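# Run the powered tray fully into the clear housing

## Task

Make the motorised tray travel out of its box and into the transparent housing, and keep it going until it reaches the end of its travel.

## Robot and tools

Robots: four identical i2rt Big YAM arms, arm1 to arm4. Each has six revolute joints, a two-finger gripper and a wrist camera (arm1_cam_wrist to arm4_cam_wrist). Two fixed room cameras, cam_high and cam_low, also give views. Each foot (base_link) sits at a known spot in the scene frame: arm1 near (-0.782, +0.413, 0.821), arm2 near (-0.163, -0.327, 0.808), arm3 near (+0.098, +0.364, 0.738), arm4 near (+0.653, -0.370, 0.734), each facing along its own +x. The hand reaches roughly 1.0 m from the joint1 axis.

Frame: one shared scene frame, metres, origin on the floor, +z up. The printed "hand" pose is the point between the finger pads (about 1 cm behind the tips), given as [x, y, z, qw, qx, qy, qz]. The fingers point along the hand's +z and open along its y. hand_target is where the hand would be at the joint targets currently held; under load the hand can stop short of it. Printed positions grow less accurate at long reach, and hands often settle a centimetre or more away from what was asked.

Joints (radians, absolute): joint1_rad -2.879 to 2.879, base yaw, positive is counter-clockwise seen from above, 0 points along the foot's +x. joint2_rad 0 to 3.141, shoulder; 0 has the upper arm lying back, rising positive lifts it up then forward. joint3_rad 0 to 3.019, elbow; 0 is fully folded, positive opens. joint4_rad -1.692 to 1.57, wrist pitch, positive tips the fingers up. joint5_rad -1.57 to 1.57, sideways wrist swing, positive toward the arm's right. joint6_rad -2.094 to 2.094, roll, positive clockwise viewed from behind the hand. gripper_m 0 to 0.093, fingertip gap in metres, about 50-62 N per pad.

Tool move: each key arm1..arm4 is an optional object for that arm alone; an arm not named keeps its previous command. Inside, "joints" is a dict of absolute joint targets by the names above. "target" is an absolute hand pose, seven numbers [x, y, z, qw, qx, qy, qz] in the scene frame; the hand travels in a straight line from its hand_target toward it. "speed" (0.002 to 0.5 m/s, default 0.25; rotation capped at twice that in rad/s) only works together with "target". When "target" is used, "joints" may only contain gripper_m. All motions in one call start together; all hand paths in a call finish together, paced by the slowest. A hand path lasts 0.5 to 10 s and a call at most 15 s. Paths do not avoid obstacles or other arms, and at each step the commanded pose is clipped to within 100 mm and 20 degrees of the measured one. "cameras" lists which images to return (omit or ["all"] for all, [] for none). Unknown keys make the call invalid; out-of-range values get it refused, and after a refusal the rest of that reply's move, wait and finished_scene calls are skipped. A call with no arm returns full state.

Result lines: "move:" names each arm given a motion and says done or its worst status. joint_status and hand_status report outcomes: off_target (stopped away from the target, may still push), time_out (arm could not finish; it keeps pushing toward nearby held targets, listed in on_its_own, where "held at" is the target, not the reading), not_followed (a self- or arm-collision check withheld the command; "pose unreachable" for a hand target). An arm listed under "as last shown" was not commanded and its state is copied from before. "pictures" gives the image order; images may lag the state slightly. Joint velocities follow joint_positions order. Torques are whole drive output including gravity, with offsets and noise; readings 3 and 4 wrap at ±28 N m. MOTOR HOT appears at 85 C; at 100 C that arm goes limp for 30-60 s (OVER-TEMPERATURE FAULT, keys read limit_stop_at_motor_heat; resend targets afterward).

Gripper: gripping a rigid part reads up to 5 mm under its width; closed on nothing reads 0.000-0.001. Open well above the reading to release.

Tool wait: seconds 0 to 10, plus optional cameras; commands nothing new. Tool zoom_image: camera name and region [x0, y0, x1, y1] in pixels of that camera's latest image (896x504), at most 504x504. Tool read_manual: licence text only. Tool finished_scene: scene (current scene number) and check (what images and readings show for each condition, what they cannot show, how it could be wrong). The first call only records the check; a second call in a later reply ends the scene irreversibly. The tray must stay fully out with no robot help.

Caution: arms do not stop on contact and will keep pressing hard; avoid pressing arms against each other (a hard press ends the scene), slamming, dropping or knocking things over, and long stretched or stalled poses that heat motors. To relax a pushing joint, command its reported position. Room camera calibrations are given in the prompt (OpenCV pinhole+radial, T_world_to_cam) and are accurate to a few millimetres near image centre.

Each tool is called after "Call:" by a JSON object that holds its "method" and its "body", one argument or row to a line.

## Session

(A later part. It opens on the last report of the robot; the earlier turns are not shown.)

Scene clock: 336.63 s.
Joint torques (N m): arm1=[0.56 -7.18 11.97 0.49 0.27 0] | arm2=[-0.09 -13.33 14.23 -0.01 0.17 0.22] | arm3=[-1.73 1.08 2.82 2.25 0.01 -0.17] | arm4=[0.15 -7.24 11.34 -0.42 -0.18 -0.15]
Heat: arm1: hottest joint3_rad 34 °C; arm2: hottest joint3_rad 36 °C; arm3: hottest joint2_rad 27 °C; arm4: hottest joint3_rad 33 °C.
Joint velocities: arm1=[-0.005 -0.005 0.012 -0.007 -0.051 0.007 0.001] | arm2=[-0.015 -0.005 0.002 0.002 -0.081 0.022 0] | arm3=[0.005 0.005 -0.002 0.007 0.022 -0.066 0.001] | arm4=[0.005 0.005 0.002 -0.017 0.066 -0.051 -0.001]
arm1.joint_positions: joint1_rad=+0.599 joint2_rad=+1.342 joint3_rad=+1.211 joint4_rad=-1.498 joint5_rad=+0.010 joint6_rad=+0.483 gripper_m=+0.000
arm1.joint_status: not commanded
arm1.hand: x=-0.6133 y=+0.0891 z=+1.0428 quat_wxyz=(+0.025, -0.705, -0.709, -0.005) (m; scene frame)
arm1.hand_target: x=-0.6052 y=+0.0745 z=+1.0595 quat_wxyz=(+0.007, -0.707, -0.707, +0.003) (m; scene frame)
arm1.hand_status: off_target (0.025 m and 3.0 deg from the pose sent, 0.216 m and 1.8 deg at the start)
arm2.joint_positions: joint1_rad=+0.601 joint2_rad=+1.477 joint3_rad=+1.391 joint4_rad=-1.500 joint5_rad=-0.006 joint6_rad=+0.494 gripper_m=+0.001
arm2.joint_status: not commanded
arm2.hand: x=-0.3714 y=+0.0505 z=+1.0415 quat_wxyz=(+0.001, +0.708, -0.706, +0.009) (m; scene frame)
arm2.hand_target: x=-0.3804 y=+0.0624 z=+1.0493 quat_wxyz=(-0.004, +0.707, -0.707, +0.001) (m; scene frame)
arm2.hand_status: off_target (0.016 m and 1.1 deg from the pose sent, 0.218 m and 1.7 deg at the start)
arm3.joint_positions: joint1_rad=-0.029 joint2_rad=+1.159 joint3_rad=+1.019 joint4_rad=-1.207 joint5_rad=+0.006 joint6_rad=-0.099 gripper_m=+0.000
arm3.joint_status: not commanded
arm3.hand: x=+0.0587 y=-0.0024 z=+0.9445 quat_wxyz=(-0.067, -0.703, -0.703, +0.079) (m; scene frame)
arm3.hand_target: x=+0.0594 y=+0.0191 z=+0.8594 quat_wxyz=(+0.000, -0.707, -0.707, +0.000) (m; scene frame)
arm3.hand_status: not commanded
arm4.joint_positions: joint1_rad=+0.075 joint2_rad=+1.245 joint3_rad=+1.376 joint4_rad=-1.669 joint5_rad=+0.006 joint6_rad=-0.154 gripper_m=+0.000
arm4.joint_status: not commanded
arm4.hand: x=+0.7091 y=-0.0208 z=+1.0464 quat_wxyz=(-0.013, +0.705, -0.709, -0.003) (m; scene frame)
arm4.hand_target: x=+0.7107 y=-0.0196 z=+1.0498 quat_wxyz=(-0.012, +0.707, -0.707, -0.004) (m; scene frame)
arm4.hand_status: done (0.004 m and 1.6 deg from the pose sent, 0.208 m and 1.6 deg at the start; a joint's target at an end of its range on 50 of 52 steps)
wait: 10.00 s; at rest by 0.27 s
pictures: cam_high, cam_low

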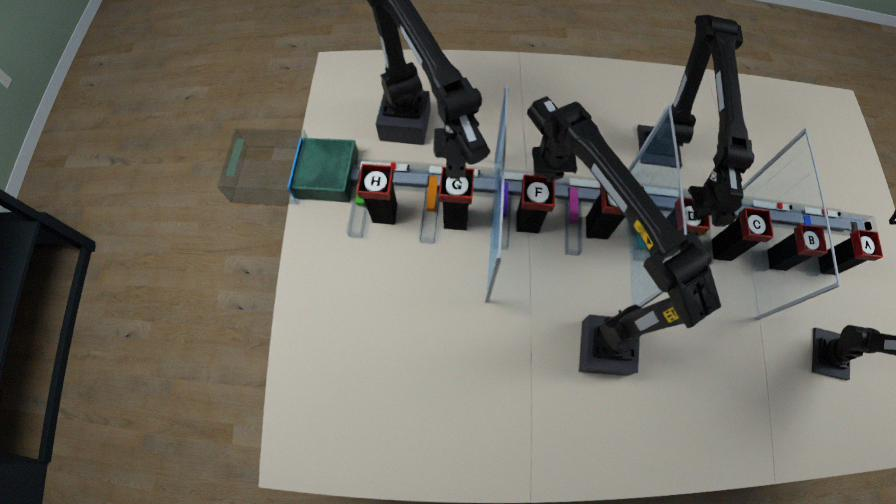

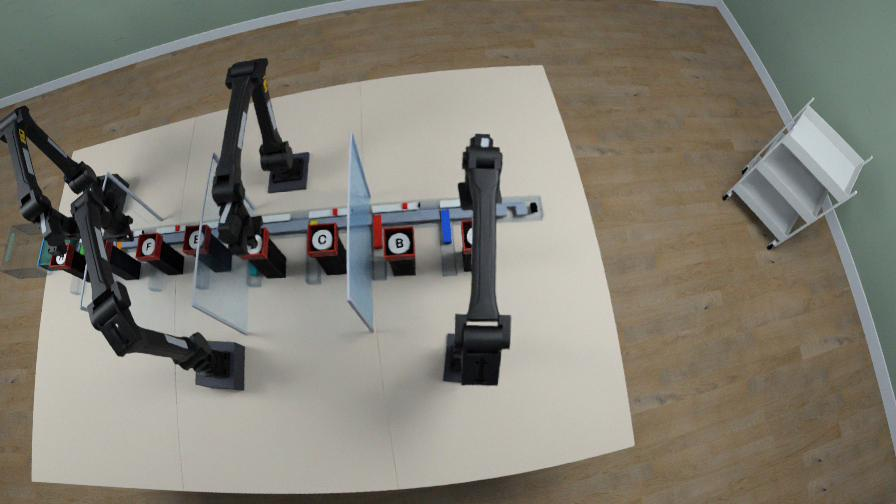

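Call:
{"method": "wait", "body": {
  "seconds": 10,
  "cameras": []
}}

Call:
{"method": "wait", "body": {
  "seconds": 10,
  "cameras": []
}}

Call:
{"method": "wait", "body": {
  "seconds": 10,
  "cameras": []
}}

Call:
{"method": "wait", "body": {
  "seconds": 10,
  "cameras": []
}}

Call:
{"method": "wait", "body": {
  "seconds": 10,
  "cameras": ["cam_high","cam_low"]
}}

Scene clock: 346.93 s.
Joint torques (N m): arm1=[0.79 -7.06 11.93 0.49 0.27 0] | arm2=[-0.21 -12.98 14.24 -0.05 0.15 0.23] | arm3=[-1.73 1.26 2.82 2.26 0.02 -0.17] | arm4=[0.15 -7.24 11.34 -0.4 -0.18 -0.15]
Heat: arm1: hottest joint3_rad 34 °C; arm2: hottest joint3_rad 37 °C; arm3: hottest joint2_rad 27 °C; arm4: hottest joint3_rad 33 °C.
Joint velocities: arm1=[-0.005 -0.005 -0.012 0.017 0.066 -0.007 -0.001] | arm2=[-0.005 -0.005 -0.002 -0.002 0.007 0.037 0] | arm3=[-0.005 -0.015 -0.002 0.002 -0.022 -0.051 -0.001] | arm4=[-0.005 -0.015 0.002 -0.002 0.051 -0.081 0.001]
arm1.joint_positions: joint1_rad=+0.599 joint2_rad=+1.342 joint3_rad=+1.211 joint4_rad=-1.498 joint5_rad=+0.010 joint6_rad=+0.483 gripper_m=+0.000
arm1.joint_status: not commanded
arm1.hand: x=-0.6133 y=+0.0891 z=+1.0428 quat_wxyz=(+0.025, -0.705, -0.709, -0.005) (m; scene frame)
arm1.hand_target: x=-0.6052 y=+0.0745 z=+1.0595 quat_wxyz=(+0.007, -0.707, -0.707, +0.003) (m; scene frame)
arm1.hand_status: off_target (0.025 m and 3.0 deg from the pose sent, 0.216 m and 1.8 deg at the start)
arm2.joint_positions: joint1_rad=+0.601 joint2_rad=+1.477 joint3_rad=+1.391 joint4_rad=-1.500 joint5_rad=-0.006 joint6_rad=+0.494 gripper_m=+0.001
arm2.joint_status: not commanded
arm2.hand: x=-0.3714 y=+0.0505 z=+1.0415 quat_wxyz=(+0.001, +0.708, -0.706, +0.009) (m; scene frame)
arm2.hand_target: x=-0.3804 y=+0.0624 z=+1.0493 quat_wxyz=(-0.004, +0.707, -0.707, +0.001) (m; scene frame)
arm2.hand_status: off_target (0.016 m and 1.1 deg from the pose sent, 0.218 m and 1.7 deg at the start)
arm3.joint_positions: joint1_rad=-0.029 joint2_rad=+1.159 joint3_rad=+1.019 joint4_rad=-1.207 joint5_rad=+0.006 joint6_rad=-0.099 gripper_m=+0.000
arm3.joint_status: not commanded
arm3.hand: x=+0.0587 y=-0.0024 z=+0.9445 quat_wxyz=(-0.067, -0.703, -0.703, +0.079) (m; scene frame)
arm3.hand_target: x=+0.0594 y=+0.0191 z=+0.8594 quat_wxyz=(+0.000, -0.707, -0.707, +0.000) (m; scene frame)
arm3.hand_status: not commanded
arm4.joint_positions: joint1_rad=+0.075 joint2_rad=+1.245 joint3_rad=+1.376 joint4_rad=-1.669 joint5_rad=+0.006 joint6_rad=-0.154 gripper_m=+0.000
arm4.joint_status: not commanded
arm4.hand: x=+0.7091 y=-0.0208 z=+1.0464 quat_wxyz=(-0.013, +0.705, -0.709, -0.003) (m; scene frame)
arm4.hand_target: x=+0.7107 y=-0.0196 z=+1.0498 quat_wxyz=(-0.012, +0.707, -0.707, -0.004) (m; scene frame)
arm4.hand_status: done (0.004 m and 1.6 deg from the pose sent, 0.208 m and 1.6 deg at the start; a joint's target at an end of its range on 50 of 52 steps)
wait: 10.00 s; at rest from the start
pictures: none
No camera images: "cameras" was empty.

Scene clock: 356.93 s.
Joint torques (N m): arm1=[0.62 -7.12 11.99 0.49 0.26 0] | arm2=[0.38 -13.39 14.26 -0.1 0.13 0.2] | arm3=[-1.85 1.2 2.86 2.25 0.02 -0.17] | arm4=[0.09 -7.18 11.34 -0.4 -0.18 -0.15]
Heat: arm1: hottest joint3_rad 35 °C; arm2: hottest joint3_rad 37 °C; arm3: hottest joint2_rad 27 °C; arm4: hottest joint3_rad 33 °C.
Joint velocities: arm1=[-0.005 -0.015 0.002 0.007 0.066 -0.022 0] | arm2=[-0.015 -0.005 -0.012 -0.012 0.007 -0.022 0] | arm3=[0.005 -0.005 -0.002 -0.012 -0.095 -0.007 0] | arm4=[-0.005 -0.024 -0.002 0.002 0.022 -0.051 -0.002]
arm1.joint_positions: joint1_rad=+0.599 joint2_rad=+1.342 joint3_rad=+1.211 joint4_rad=-1.498 joint5_rad=+0.010 joint6_rad=+0.483 gripper_m=+0.000
arm1.joint_status: not commanded
arm1.hand: x=-0.6133 y=+0.0891 z=+1.0428 quat_wxyz=(+0.025, -0.705, -0.709, -0.005) (m; scene frame)
arm1.hand_target: x=-0.6052 y=+0.0745 z=+1.0595 quat_wxyz=(+0.007, -0.707, -0.707, +0.003) (m; scene frame)
arm1.hand_status: off_target (0.025 m and 3.0 deg from the pose sent, 0.216 m and 1.8 deg at the start)
arm2.joint_positions: joint1_rad=+0.601 joint2_rad=+1.477 joint3_rad=+1.391 joint4_rad=-1.500 joint5_rad=-0.006 joint6_rad=+0.494 gripper_m=+0.001
arm2.joint_status: not commanded
arm2.hand: x=-0.3714 y=+0.0505 z=+1.0415 quat_wxyz=(+0.001, +0.708, -0.706, +0.009) (m; scene frame)
arm2.hand_target: x=-0.3804 y=+0.0624 z=+1.0493 quat_wxyz=(-0.004, +0.707, -0.707, +0.001) (m; scene frame)
arm2.hand_status: off_target (0.016 m and 1.1 deg from the pose sent, 0.218 m and 1.7 deg at the start)
arm3.joint_positions: joint1_rad=-0.029 joint2_rad=+1.159 joint3_rad=+1.019 joint4_rad=-1.207 joint5_rad=+0.006 joint6_rad=-0.099 gripper_m=+0.000
arm3.joint_status: not commanded
arm3.hand: x=+0.0587 y=-0.0024 z=+0.9445 quat_wxyz=(-0.067, -0.703, -0.703, +0.079) (m; scene frame)
arm3.hand_target: x=+0.0594 y=+0.0191 z=+0.8594 quat_wxyz=(+0.000, -0.707, -0.707, +0.000) (m; scene frame)
arm3.hand_status: not commanded
arm4.joint_positions: joint1_rad=+0.075 joint2_rad=+1.245 joint3_rad=+1.376 joint4_rad=-1.669 joint5_rad=+0.006 joint6_rad=-0.154 gripper_m=+0.000
arm4.joint_status: not commanded
arm4.hand: x=+0.7091 y=-0.0208 z=+1.0464 quat_wxyz=(-0.013, +0.705, -0.709, -0.003) (m; scene frame)
arm4.hand_target: x=+0.7107 y=-0.0196 z=+1.0498 quat_wxyz=(-0.012, +0.707, -0.707, -0.004) (m; scene frame)
arm4.hand_status: done (0.004 m and 1.6 deg from the pose sent, 0.208 m and 1.6 deg at the start; a joint's target at an end of its range on 50 of 52 steps)
wait: 10.00 s; at rest by 0.27 s
pictures: none
No camera images: "cameras" was empty.

Scene clock: 366.93 s.
Joint torques (N m): arm1=[0.67 -7.12 11.96 0.5 0.27 -0.02] | arm2=[0.09 -12.92 14.23 -0.08 0.18 0.21] | arm3=[-1.85 1.14 2.84 2.26 0.02 -0.16] | arm4=[0.09 -7.18 11.34 -0.42 -0.18 -0.15]
Heat: arm1: hottest joint3_rad 35 °C; arm2: hottest joint3_rad 38 °C; arm3: hottest joint2_rad 27 °C; arm4: hottest joint3_rad 33 °C.
Joint velocities: arm1=[-0.005 -0.015 -0.002 -0.017 -0.095 -0.007 0.001] | arm2=[-0.015 0.005 -0.017 0.007 0.051 0.022 -0.001] | arm3=[-0.024 -0.005 -0.002 -0.002 -0.051 -0.051 0] | arm4=[-0.005 -0.005 -0.017 0.012 -0.066 0.007 -0.001]
arm1.joint_positions: joint1_rad=+0.599 joint2_rad=+1.342 joint3_rad=+1.211 joint4_rad=-1.498 joint5_rad=+0.010 joint6_rad=+0.483 gripper_m=+0.000
arm1.joint_status: not commanded
arm1.hand: x=-0.6133 y=+0.0891 z=+1.0428 quat_wxyz=(+0.025, -0.705, -0.709, -0.005) (m; scene frame)
arm1.hand_target: x=-0.6052 y=+0.0745 z=+1.0595 quat_wxyz=(+0.007, -0.707, -0.707, +0.003) (m; scene frame)
arm1.hand_status: off_target (0.025 m and 3.0 deg from the pose sent, 0.216 m and 1.8 deg at the start)
arm2.joint_positions: joint1_rad=+0.601 joint2_rad=+1.477 joint3_rad=+1.391 joint4_rad=-1.500 joint5_rad=-0.006 joint6_rad=+0.494 gripper_m=+0.001
arm2.joint_status: not commanded
arm2.hand: x=-0.3714 y=+0.0505 z=+1.0415 quat_wxyz=(+0.001, +0.708, -0.706, +0.009) (m; scene frame)
arm2.hand_target: x=-0.3804 y=+0.0624 z=+1.0493 quat_wxyz=(-0.004, +0.707, -0.707, +0.001) (m; scene frame)
arm2.hand_status: off_target (0.016 m and 1.1 deg from the pose sent, 0.218 m and 1.7 deg at the start)
arm3.joint_positions: joint1_rad=-0.029 joint2_rad=+1.159 joint3_rad=+1.019 joint4_rad=-1.207 joint5_rad=+0.006 joint6_rad=-0.099 gripper_m=+0.000
arm3.joint_status: not commanded
arm3.hand: x=+0.0587 y=-0.0024 z=+0.9445 quat_wxyz=(-0.067, -0.703, -0.703, +0.079) (m; scene frame)
arm3.hand_target: x=+0.0594 y=+0.0191 z=+0.8594 quat_wxyz=(+0.000, -0.707, -0.707, +0.000) (m; scene frame)
arm3.hand_status: not commanded
arm4.joint_positions: joint1_rad=+0.075 joint2_rad=+1.245 joint3_rad=+1.376 joint4_rad=-1.669 joint5_rad=+0.006 joint6_rad=-0.154 gripper_m=+0.000
arm4.joint_status: not commanded
arm4.hand: x=+0.7091 y=-0.0208 z=+1.0464 quat_wxyz=(-0.013, +0.705, -0.709, -0.003) (m; scene frame)
arm4.hand_target: x=+0.7107 y=-0.0196 z=+1.0498 quat_wxyz=(-0.012, +0.707, -0.707, -0.004) (m; scene frame)
arm4.hand_status: done (0.004 m and 1.6 deg from the pose sent, 0.208 m and 1.6 deg at the start; a joint's target at an end of its range on 50 of 52 steps)
wait: 10.00 s; at rest by 0.27 s
pictures: none
No camera images: "cameras" was empty.

Scene clock: 376.93 s.
Joint torques (N m): arm1=[0.67 -7.24 11.96 0.55 0.27 0] | arm2=[-0.26 -13.27 14.2 -0.09 0.14 0.21] | arm3=[-1.9 1.14 2.85 2.28 0.02 -0.16] | arm4=[0.09 -7.18 11.34 -0.42 -0.18 -0.15]
Heat: arm1: hottest joint3_rad 35 °C; arm2: hottest joint3_rad 38 °C; arm3: hottest joint2_rad 27 °C; arm4: hottest joint3_rad 33 °C.
Joint velocities: arm1=[-0.024 -0.005 0.007 0.002 0.051 -0.037 -0.001] | arm2=[0.005 -0.034 0.002 0.007 0.037 0.022 0] | arm3=[0.015 -0.005 0.012 -0.012 0.022 -0.022 0.001] | arm4=[-0.015 0.005 -0.007 0.002 0.051 0.037 -0.001]
arm1.joint_positions: joint1_rad=+0.599 joint2_rad=+1.342 joint3_rad=+1.211 joint4_rad=-1.498 joint5_rad=+0.010 joint6_rad=+0.483 gripper_m=+0.000
arm1.joint_status: not commanded
arm1.hand: x=-0.6133 y=+0.0891 z=+1.0428 quat_wxyz=(+0.025, -0.705, -0.709, -0.005) (m; scene frame)
arm1.hand_target: x=-0.6052 y=+0.0745 z=+1.0595 quat_wxyz=(+0.007, -0.707, -0.707, +0.003) (m; scene frame)
arm1.hand_status: off_target (0.025 m and 3.0 deg from the pose sent, 0.216 m and 1.8 deg at the start)
arm2.joint_positions: joint1_rad=+0.601 joint2_rad=+1.477 joint3_rad=+1.391 joint4_rad=-1.500 joint5_rad=-0.006 joint6_rad=+0.494 gripper_m=+0.001
arm2.joint_status: not commanded
arm2.hand: x=-0.3714 y=+0.0505 z=+1.0415 quat_wxyz=(+0.001, +0.708, -0.706, +0.009) (m; scene frame)
arm2.hand_target: x=-0.3804 y=+0.0624 z=+1.0493 quat_wxyz=(-0.004, +0.707, -0.707, +0.001) (m; scene frame)
arm2.hand_status: off_target (0.016 m and 1.1 deg from the pose sent, 0.218 m and 1.7 deg at the start)
arm3.joint_positions: joint1_rad=-0.029 joint2_rad=+1.159 joint3_rad=+1.019 joint4_rad=-1.207 joint5_rad=+0.006 joint6_rad=-0.099 gripper_m=+0.000
arm3.joint_status: not commanded
arm3.hand: x=+0.0587 y=-0.0024 z=+0.9445 quat_wxyz=(-0.067, -0.703, -0.703, +0.079) (m; scene frame)
arm3.hand_target: x=+0.0594 y=+0.0191 z=+0.8594 quat_wxyz=(+0.000, -0.707, -0.707, +0.000) (m; scene frame)
arm3.hand_status: not commanded
arm4.joint_positions: joint1_rad=+0.075 joint2_rad=+1.245 joint3_rad=+1.376 joint4_rad=-1.669 joint5_rad=+0.006 joint6_rad=-0.154 gripper_m=+0.000
arm4.joint_status: not commanded
arm4.hand: x=+0.7091 y=-0.0208 z=+1.0464 quat_wxyz=(-0.013, +0.705, -0.709, -0.003) (m; scene frame)
arm4.hand_target: x=+0.7107 y=-0.0196 z=+1.0498 quat_wxyz=(-0.012, +0.707, -0.707, -0.004) (m; scene frame)
arm4.hand_status: done (0.004 m and 1.6 deg from the pose sent, 0.208 m and 1.6 deg at the start; a joint's target at an end of its range on 50 of 52 steps)
wait: 10.00 s; at rest by 0.27 s
pictures: none
No camera images: "cameras" was empty.

Scene clock: 386.93 s.
Joint torques (N m): arm1=[0.62 -7.3 11.95 0.57 0.27 -0.01] | arm2=[0.03 -12.86 14.28 -0.14 0.16 0.24] | arm3=[-1.85 1.14 2.82 2.26 0.02 -0.16] | arm4=[0.15 -7.24 11.34 -0.4 -0.18 -0.15]
Heat: arm1: hottest joint3_rad 35 °C; arm2: hottest joint3_rad 38 °C; arm3: hottest joint2_rad 27 °C; arm4: hottest joint3_rad 33 °C.
Joint velocities: arm1=[0.015 -0.005 -0.007 0.002 0.081 -0.037 0.001] | arm2=[-0.015 0.005 -0.002 0.002 -0.051 -0.051 0.001] | arm3=[-0.005 0.024 -0.012 -0.007 0.022 -0.007 0] | arm4=[-0.005 -0.005 0.002 -0.002 -0.037 0.022 -0.001]
arm1.joint_positions: joint1_rad=+0.599 joint2_rad=+1.342 joint3_rad=+1.211 joint4_rad=-1.498 joint5_rad=+0.010 joint6_rad=+0.483 gripper_m=+0.000
arm1.joint_status: not commanded
arm1.hand: x=-0.6133 y=+0.0891 z=+1.0428 quat_wxyz=(+0.025, -0.705, -0.709, -0.005) (m; scene frame)
arm1.hand_target: x=-0.6052 y=+0.0745 z=+1.0595 quat_wxyz=(+0.007, -0.707, -0.707, +0.003) (m; scene frame)
arm1.hand_status: off_target (0.025 m and 3.0 deg from the pose sent, 0.216 m and 1.8 deg at the start)
arm2.joint_positions: joint1_rad=+0.601 joint2_rad=+1.477 joint3_rad=+1.391 joint4_rad=-1.500 joint5_rad=-0.006 joint6_rad=+0.494 gripper_m=+0.001
arm2.joint_status: not commanded
arm2.hand: x=-0.3714 y=+0.0505 z=+1.0415 quat_wxyz=(+0.001, +0.708, -0.706, +0.009) (m; scene frame)
arm2.hand_target: x=-0.3804 y=+0.0624 z=+1.0493 quat_wxyz=(-0.004, +0.707, -0.707, +0.001) (m; scene frame)
arm2.hand_status: off_target (0.016 m and 1.1 deg from the pose sent, 0.218 m and 1.7 deg at the start)
arm3.joint_positions: joint1_rad=-0.029 joint2_rad=+1.159 joint3_rad=+1.019 joint4_rad=-1.207 joint5_rad=+0.006 joint6_rad=-0.099 gripper_m=+0.000
arm3.joint_status: not commanded
arm3.hand: x=+0.0587 y=-0.0024 z=+0.9445 quat_wxyz=(-0.067, -0.703, -0.703, +0.079) (m; scene frame)
arm3.hand_target: x=+0.0594 y=+0.0191 z=+0.8594 quat_wxyz=(+0.000, -0.707, -0.707, +0.000) (m; scene frame)
arm3.hand_status: not commanded
arm4.joint_positions: joint1_rad=+0.075 joint2_rad=+1.245 joint3_rad=+1.376 joint4_rad=-1.669 joint5_rad=+0.006 joint6_rad=-0.154 gripper_m=+0.000
arm4.joint_status: not commanded
arm4.hand: x=+0.7091 y=-0.0208 z=+1.0464 quat_wxyz=(-0.013, +0.705, -0.709, -0.003) (m; scene frame)
arm4.hand_target: x=+0.7107 y=-0.0196 z=+1.0498 quat_wxyz=(-0.012, +0.707, -0.707, -0.004) (m; scene frame)
arm4.hand_status: done (0.004 m and 1.6 deg from the pose sent, 0.208 m and 1.6 deg at the start; a joint's target at an end of its range on 50 of 52 steps)
wait: 10.00 s; at rest by 0.27 s
pictures: cam_high, cam_low

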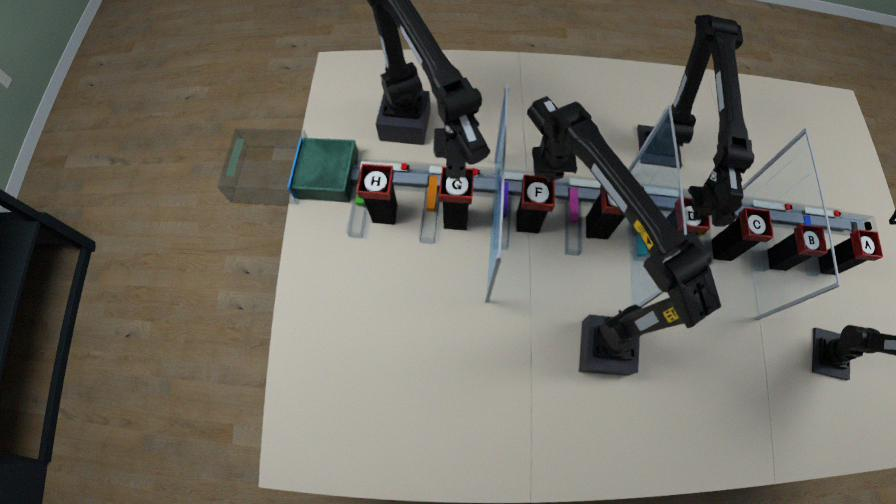

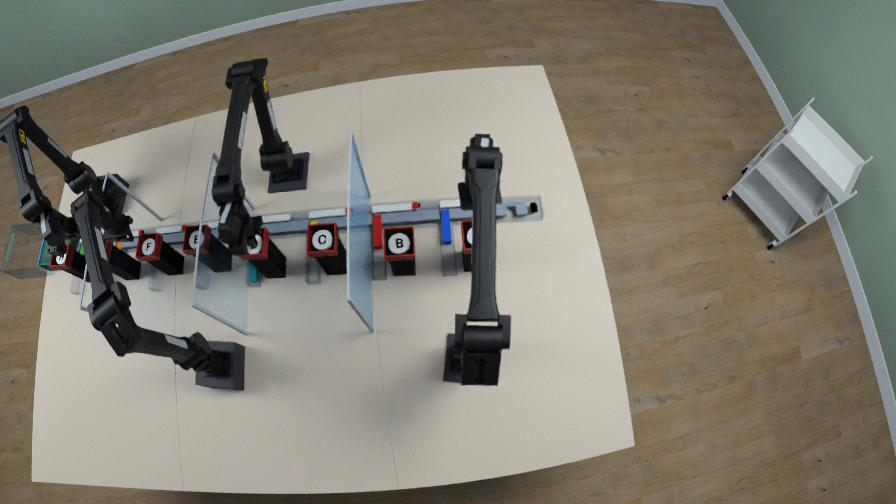

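Call:
{"method": "zoom_image", "body": {
  "camera": "cam_high",
  "region": [330, 140, 550, 270]
}}

Call:
{"method": "zoom_image", "body": {
  "camera": "cam_low",
  "region": [280, 170, 500, 300]
}}

Call:
{"method": "zoom_image", "body": {
  "camera": "cam_low",
  "region": [215, 195, 305, 290]
}}

Call:
{"method": "zoom_image", "body": {
  "camera": "cam_high",
  "region": [700, 160, 896, 290]
}}

Call:
{"method": "zoom_image", "body": {
  "camera": "cam_high",
  "region": [490, 150, 700, 280]
}}

Scaled by 2.291 from the camera's 896x504 image, which has a finer 1280x720 frame.

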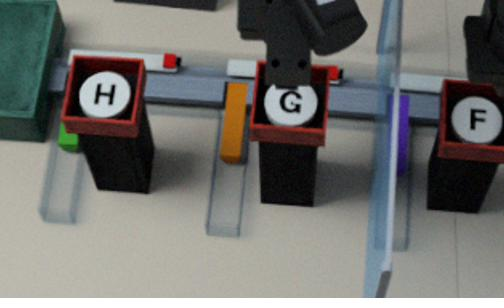

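Scaled by 2.291 from the camera's 896x504 image, which has a finer 1280x720 frame.

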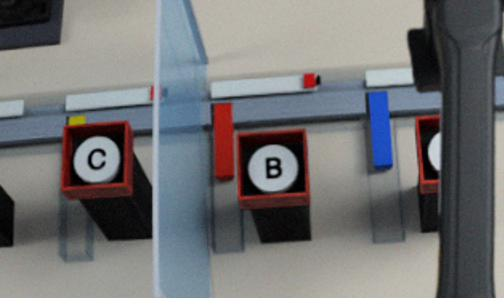

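Scaled by 5.305 from the camera's 896x504 image, which has a finer 1280x720 frame.

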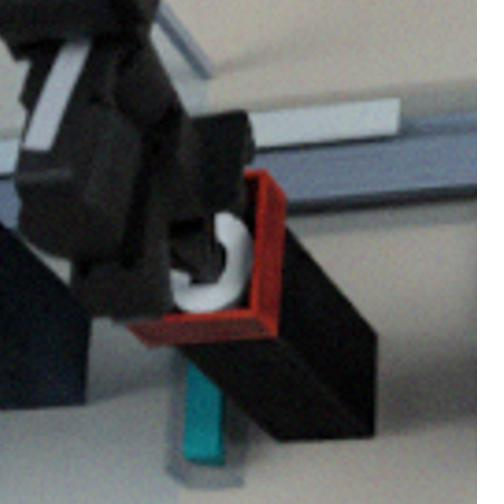

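Scaled by 2.571 from the camera's 896x504 image, which has a finer 1280x720 frame.

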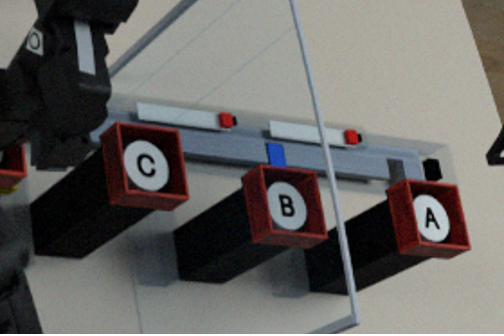

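Scaled by 2.400 from the camera's 896x504 image, which has a finer 1280x720 frame.

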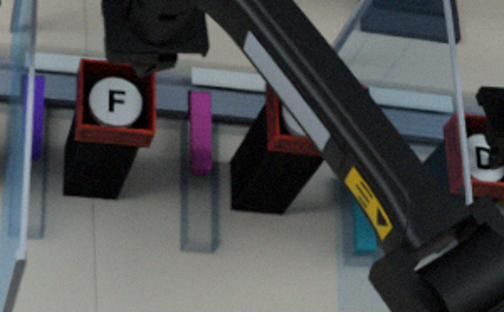

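Call:
{"method": "move", "body": {
  "arm2": {"target": [-0.372, 0.083, 1.03, 0, 0.7071, -0.7071, 0], "speed": 0.25},
  "cameras": ["arm1_cam_wrist", "arm2_cam_wrist", "arm4_cam_wrist"]
}}

Scene clock: 388.93 s.
Joint torques (N m): arm1=[0.62 -7.18 12 0.51 0.28 -0.01] | arm2=[-1.85 -13.68 13.65 0.65 -0.13 -0.04] | arm3=[-1.9 1.14 2.84 2.26 0.01 -0.16] | arm4=[0.15 -7.18 11.34 -0.39 -0.18 -0.15]
Heat: arm1: hottest joint3_rad 35 °C; arm2: hottest joint3_rad 38 °C; arm3: hottest joint2_rad 27 °C; arm4: hottest joint3_rad 33 °C.
move: arm2 off_target
Joint velocities: arm1=[0.005 -0.005 0.002 -0.017 -0.007 -0.007 0] | arm2=[-0.005 -0.005 -0.012 -0.002 -0.081 -0.007 -0.001] | arm3=[0.005 0.005 -0.007 -0.007 -0.007 -0.081 0] | arm4=[-0.005 -0.024 0.002 0.012 -0.037 0.022 0]
arm1.joint_positions: joint1_rad=+0.599 joint2_rad=+1.342 joint3_rad=+1.211 joint4_rad=-1.498 joint5_rad=+0.010 joint6_rad=+0.483 gripper_m=+0.000
arm1.joint_status: not commanded
arm1.hand: x=-0.6133 y=+0.0891 z=+1.0428 quat_wxyz=(+0.025, -0.705, -0.709, -0.005) (m; scene frame)
arm1.hand_target: x=-0.6052 y=+0.0745 z=+1.0595 quat_wxyz=(+0.007, -0.707, -0.707, +0.003) (m; scene frame)
arm1.hand_status: not commanded
arm2.joint_positions: joint1_rad=+0.581 joint2_rad=+1.517 joint3_rad=+1.391 joint4_rad=-1.472 joint5_rad=-0.006 joint6_rad=+0.473 gripper_m=+0.001
arm2.joint_status: not commanded
arm2.hand: x=-0.3684 y=+0.0641 z=+1.0252 quat_wxyz=(+0.003, +0.708, -0.706, +0.014) (m; scene frame)
arm2.hand_target: x=-0.3711 y=+0.0823 z=+1.0298 quat_wxyz=(+0.000, +0.707, -0.707, +0.000) (m; scene frame)
arm2.hand_status: off_target (0.020 m and 1.7 deg from the pose sent, 0.034 m and 1.1 deg at the start)
arm3: as last shown
arm4.joint_positions: joint1_rad=+0.075 joint2_rad=+1.245 joint3_rad=+1.376 joint4_rad=-1.669 joint5_rad=+0.006 joint6_rad=-0.154 gripper_m=+0.000
arm4.joint_status: not commanded
arm4.hand: x=+0.7091 y=-0.0208 z=+1.0464 quat_wxyz=(-0.013, +0.705, -0.709, -0.003) (m; scene frame)
arm4.hand_target: x=+0.7107 y=-0.0196 z=+1.0498 quat_wxyz=(-0.012, +0.707, -0.707, -0.004) (m; scene frame)
arm4.hand_status: not commanded
pictures: arm1_cam_wrist, arm2_cam_wrist, arm4_cam_wrist
camera_calibration:
arm1_cam_wrist: T_world_to_cam=[[-0.999901, -0.0078229, 0.0117125, -0.624249], [0.00151098, 0.767195, 0.641412, -0.734729], [-0.0140035, 0.641366, -0.767107, 0.855121], [0, 0, 0, 1]] pos_world=[-0.611102, 0.0103521, 1.13454]
arm2_cam_wrist: T_world_to_cam=[[0.999515, 0.0118789, 0.028771, 0.336133], [-0.00819529, -0.791275, 0.611406, -0.57492], [0.0300285, -0.611346, -0.790794, 0.988655], [0, 0, 0, 1]] pos_world=[-0.37037, 0.145497, 1.12366]
arm4_cam_wrist: T_world_to_cam=[[0.999681, -0.00312987, 0.0250686, -0.736653], [-0.0169167, -0.819918, 0.572231, -0.599407], [0.0187632, -0.572473, -0.819709, 0.957091], [0, 0, 0, 1]] pos_world=[0.70832, 0.0541387, 1.146]

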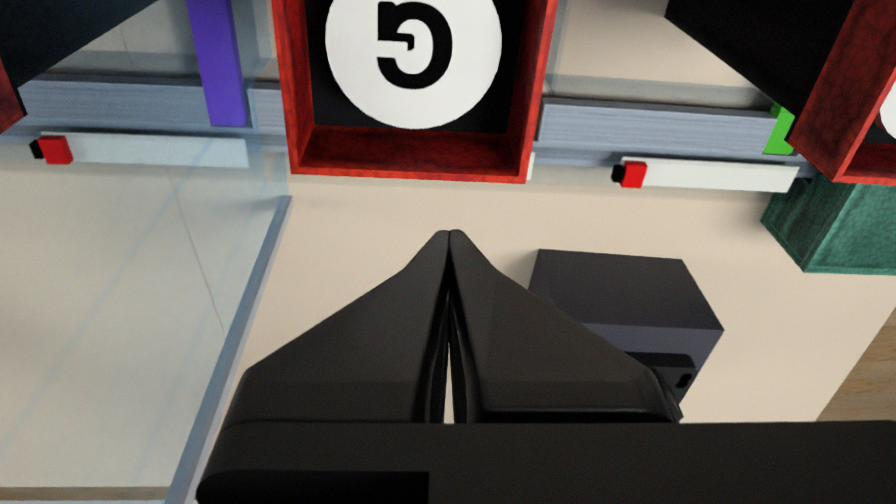

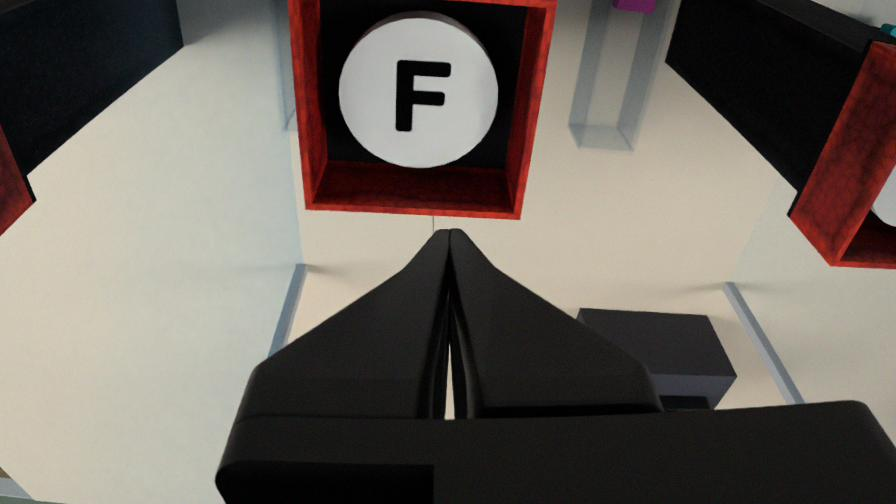

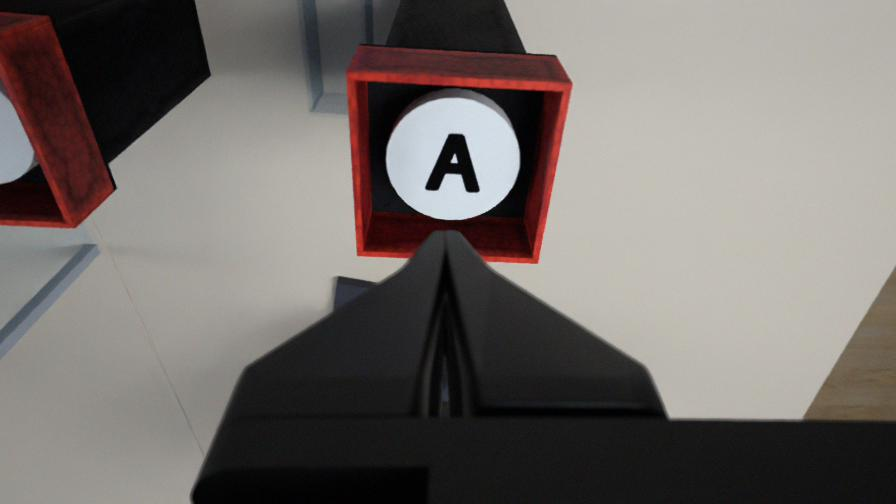

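Call:
{"method": "move", "body": {
  "arm1": {"target": [-0.603, 0.094, 0.80, -0.02, 0.7069, 0.7069, 0.02], "speed": 0.35},
  "arm2": {"target": [-0.366, 0.056, 0.80, 0.03, 0.7065, -0.7065, 0.03], "speed": 0.35},
  "arm4": {"target": [0.716, -0.036, 0.80, 0.03, 0.7065, -0.7065, 0.03], "speed": 0.35},
  "cameras": ["arm1_cam_wrist", "arm2_cam_wrist", "arm4_cam_wrist"]
}}

Scene clock: 391.87 s.
Joint torques (N m): arm1=[1.03 3.31 1.92 3.32 -0.15 -0.02] | arm2=[-1.49 -2.61 3.03 3.34 -0.4 0.04] | arm3=[-1.85 1.2 2.85 2.25 0.02 -0.17] | arm4=[-0.21 4.37 -1.26 3.82 0.04 -0.17]
Heat: arm1: hottest joint3_rad 35 °C; arm2: hottest joint3_rad 38 °C; arm3: hottest joint2_rad 27 °C; arm4: hottest joint3_rad 33 °C.
move: arm1 off_target; arm2 off_target; arm4 off_target
Joint velocities: arm1=[-0.005 -0.005 -0.002 -0.017 -0.007 0.095 -0.001] | arm2=[-0.005 -0.005 0.007 -0.012 -0.051 -0.007 0] | arm3=[-0.005 0.005 -0.007 0.007 -0.007 0.022 0] | arm4=[-0.005 -0.015 -0.017 -0.012 0.037 -0.051 -0.002]
arm1.joint_positions: joint1_rad=+0.599 joint2_rad=+1.346 joint3_rad=+0.937 joint4_rad=-1.029 joint5_rad=-0.015 joint6_rad=+0.487 gripper_m=+0.000
arm1.joint_status: not commanded
arm1.hand: x=-0.5993 y=+0.0731 z=+0.9428 quat_wxyz=(-0.069, -0.705, -0.706, +0.011) (m; scene frame)
arm1.hand_target: x=-0.6113 y=+0.1035 z=+0.8615 quat_wxyz=(+0.020, -0.707, -0.707, -0.019) (m; scene frame)
arm1.hand_status: off_target (0.144 m and 10.8 deg from the pose sent, 0.243 m and 1.9 deg at the start; pose on its path clipped on 25 of 45 steps)
arm2.joint_positions: joint1_rad=+0.580 joint2_rad=+1.531 joint3_rad=+1.126 joint4_rad=-1.086 joint5_rad=-0.040 joint6_rad=+0.473 gripper_m=+0.000
arm2.joint_status: not commanded
arm2.hand: x=-0.3741 y=+0.0650 z=+0.9225 quat_wxyz=(+0.003, +0.708, -0.705, -0.042) (m; scene frame)
arm2.hand_target: x=-0.3605 y=+0.0432 z=+0.8368 quat_wxyz=(+0.031, +0.706, -0.707, +0.030) (m; scene frame)
arm2.hand_status: off_target (0.123 m and 8.8 deg from the pose sent, 0.225 m and 3.6 deg at the start; pose on its path clipped on 23 of 45 steps)
arm3: as last shown
arm4.joint_positions: joint1_rad=+0.068 joint2_rad=+1.200 joint3_rad=+1.002 joint4_rad=-1.297 joint5_rad=+0.006 joint6_rad=-0.166 gripper_m=+0.000
arm4.joint_status: not commanded
arm4.hand: x=+0.7102 y=-0.0327 z=+0.9189 quat_wxyz=(-0.031, +0.707, -0.707, -0.015) (m; scene frame)
arm4.hand_target: x=+0.7112 y=-0.0537 z=+0.8341 quat_wxyz=(+0.031, +0.707, -0.706, +0.030) (m; scene frame)
arm4.hand_status: off_target (0.119 m and 8.7 deg from the pose sent, 0.247 m and 6.3 deg at the start; pose on its path clipped on 23 of 45 steps)
pictures: arm1_cam_wrist, arm2_cam_wrist, arm4_cam_wrist
camera_calibration:
arm1_cam_wrist: T_world_to_cam=[[-0.995112, -0.0106781, -0.0981712, -0.502479], [-0.059554, 0.857899, 0.510355, -0.578053], [0.0787714, 0.513707, -0.854342, 0.936058], [0, 0, 0, 1]] pos_world=[-0.608183, 0.00968696, 1.0454]
arm2_cam_wrist: T_world_to_cam=[[0.998674, 0.0137424, -0.0496057, 0.416583], [0.0386374, -0.836885, 0.546014, -0.430699], [-0.0340107, -0.547207, -0.836306, 0.922001], [0, 0, 0, 1]] pos_world=[-0.368032, 0.138355, 1.02691]
arm4_cam_wrist: T_world_to_cam=[[0.999471, 0.00119378, 0.0325043, -0.741215], [-0.0164742, -0.843086, 0.537527, -0.505389], [0.0280456, -0.537778, -0.84262, 0.861334], [0, 0, 0, 1]] pos_world=[0.708341, 0.0380047, 1.02153]

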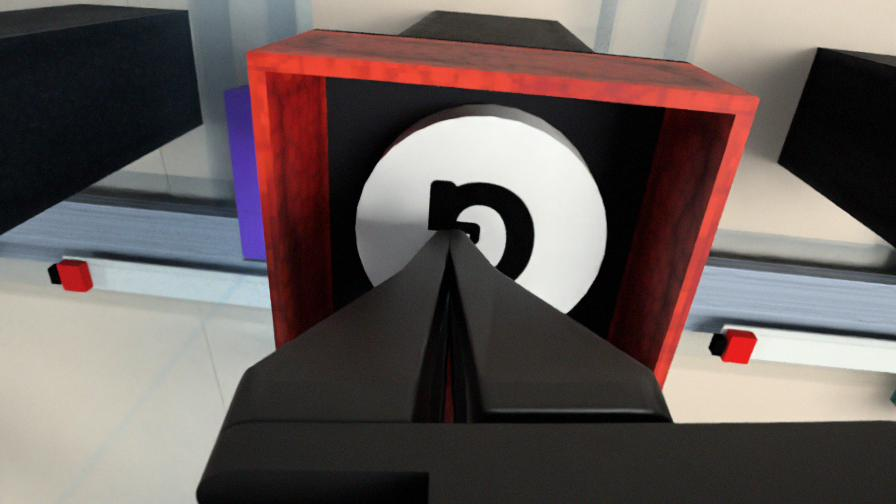

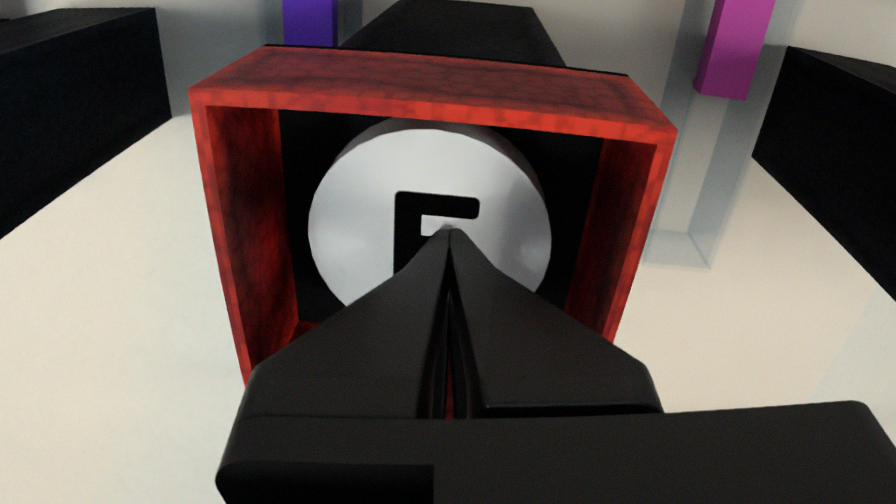

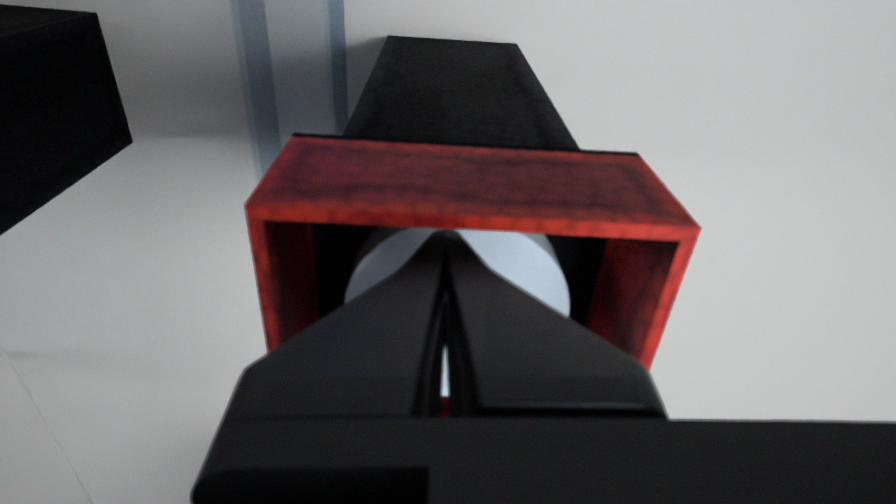

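Call:
{"method": "wait", "body": {
  "seconds": 8,
  "cameras": ["cam_high", "cam_low"]
}}

Call:
{"method": "zoom_image", "body": {
  "camera": "cam_high",
  "region": [330, 140, 550, 270]
}}

Call:
{"method": "zoom_image", "body": {
  "camera": "cam_low",
  "region": [280, 170, 500, 300]
}}

Scene clock: 399.97 s.
Joint torques (N m): arm1=[0.85 3.19 1.95 3.32 -0.15 -0.02] | arm2=[-1.14 -2.55 3.06 3.41 -0.42 0.06] | arm3=[-1.79 1.2 2.82 2.28 0.02 -0.17] | arm4=[-0.26 4.48 -1.24 3.77 0.04 -0.16]
Heat: arm1: hottest joint3_rad 34 °C; arm2: hottest joint3_rad 36 °C; arm3: hottest joint2_rad 27 °C; arm4: hottest joint3_rad 31 °C.
Joint velocities: arm1=[-0.005 -0.015 0.002 0.022 -0.022 0.022 0.001] | arm2=[-0.015 -0.015 -0.012 -0.002 -0.066 -0.051 -0.001] | arm3=[-0.005 0.005 -0.017 0.012 -0.037 0.037 0] | arm4=[-0.005 0.015 0.002 0.002 -0.11 -0.037 0]
arm1.joint_positions: joint1_rad=+0.599 joint2_rad=+1.346 joint3_rad=+0.937 joint4_rad=-1.029 joint5_rad=-0.015 joint6_rad=+0.487 gripper_m=+0.000
arm1.joint_status: not commanded
arm1.hand: x=-0.5993 y=+0.0731 z=+0.9428 quat_wxyz=(-0.069, -0.705, -0.706, +0.011) (m; scene frame)
arm1.hand_target: x=-0.6113 y=+0.1034 z=+0.8615 quat_wxyz=(+0.020, -0.707, -0.707, -0.019) (m; scene frame)
arm1.hand_status: off_target (0.144 m and 10.8 deg from the pose sent, 0.243 m and 1.9 deg at the start; pose on its path clipped on 25 of 45 steps)
arm2.joint_positions: joint1_rad=+0.580 joint2_rad=+1.531 joint3_rad=+1.126 joint4_rad=-1.085 joint5_rad=-0.041 joint6_rad=+0.473 gripper_m=+0.000
arm2.joint_status: not commanded
arm2.hand: x=-0.3742 y=+0.0651 z=+0.9226 quat_wxyz=(+0.003, +0.708, -0.705, -0.042) (m; scene frame)
arm2.hand_target: x=-0.3606 y=+0.0433 z=+0.8370 quat_wxyz=(+0.031, +0.706, -0.707, +0.030) (m; scene frame)
arm2.hand_status: off_target (0.123 m and 8.8 deg from the pose sent, 0.225 m and 3.6 deg at the start; pose on its path clipped on 23 of 45 steps)
arm3.joint_positions: joint1_rad=-0.029 joint2_rad=+1.159 joint3_rad=+1.019 joint4_rad=-1.207 joint5_rad=+0.006 joint6_rad=-0.099 gripper_m=+0.000
arm3.joint_status: not commanded
arm3.hand: x=+0.0587 y=-0.0024 z=+0.9445 quat_wxyz=(-0.067, -0.703, -0.703, +0.079) (m; scene frame)
arm3.hand_target: x=+0.0594 y=+0.0191 z=+0.8594 quat_wxyz=(+0.000, -0.707, -0.707, +0.000) (m; scene frame)
arm3.hand_status: not commanded
arm4.joint_positions: joint1_rad=+0.068 joint2_rad=+1.200 joint3_rad=+1.002 joint4_rad=-1.297 joint5_rad=+0.006 joint6_rad=-0.166 gripper_m=+0.000
arm4.joint_status: not commanded
arm4.hand: x=+0.7102 y=-0.0327 z=+0.9188 quat_wxyz=(-0.031, +0.707, -0.707, -0.015) (m; scene frame)
arm4.hand_target: x=+0.7112 y=-0.0537 z=+0.8340 quat_wxyz=(+0.031, +0.707, -0.706, +0.030) (m; scene frame)
arm4.hand_status: off_target (0.119 m and 8.7 deg from the pose sent, 0.247 m and 6.3 deg at the start; pose on its path clipped on 23 of 45 steps)
wait: 8.00 s; at rest by 0.17 s
pictures: cam_high, cam_low

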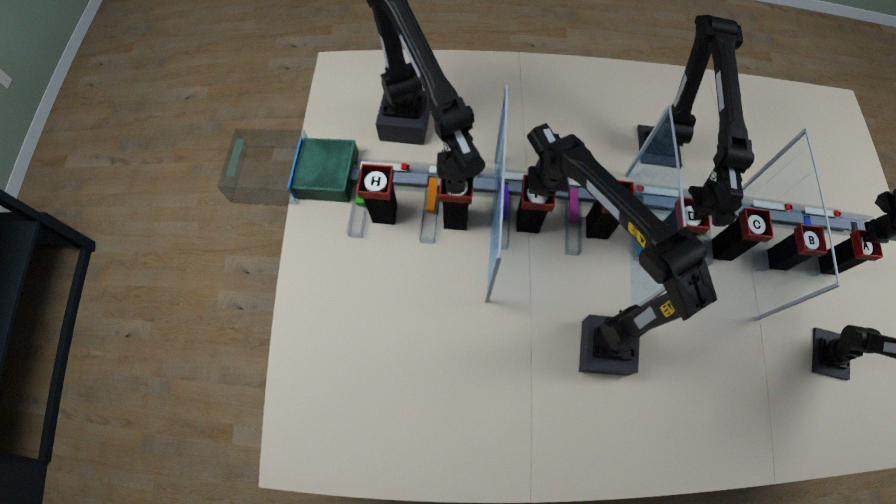

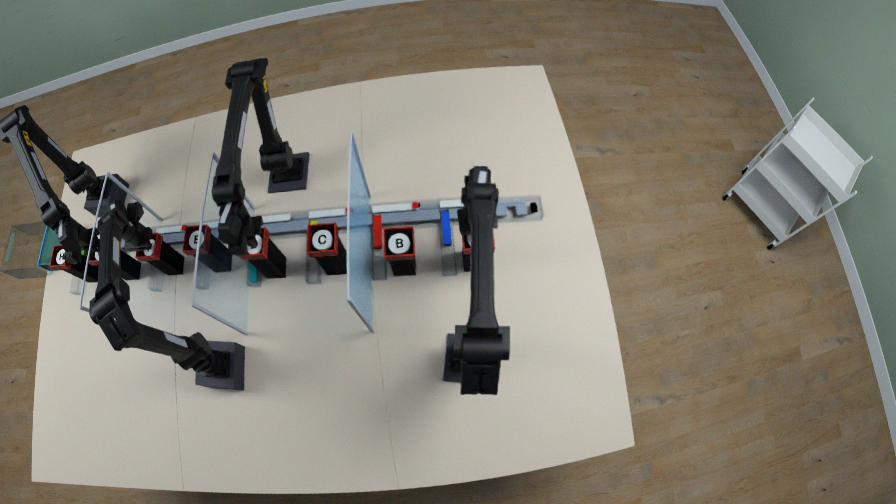

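Scaled by 2.291 from the camera's 896x504 image, which has a finer 1280x720 frame.

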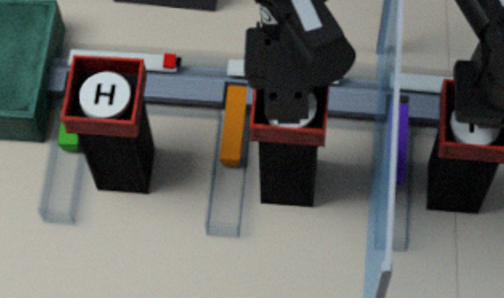

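Scaled by 2.291 from the camera's 896x504 image, which has a finer 1280x720 frame.

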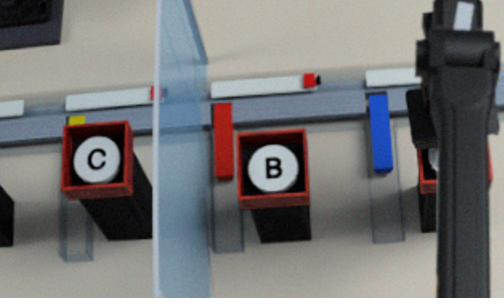

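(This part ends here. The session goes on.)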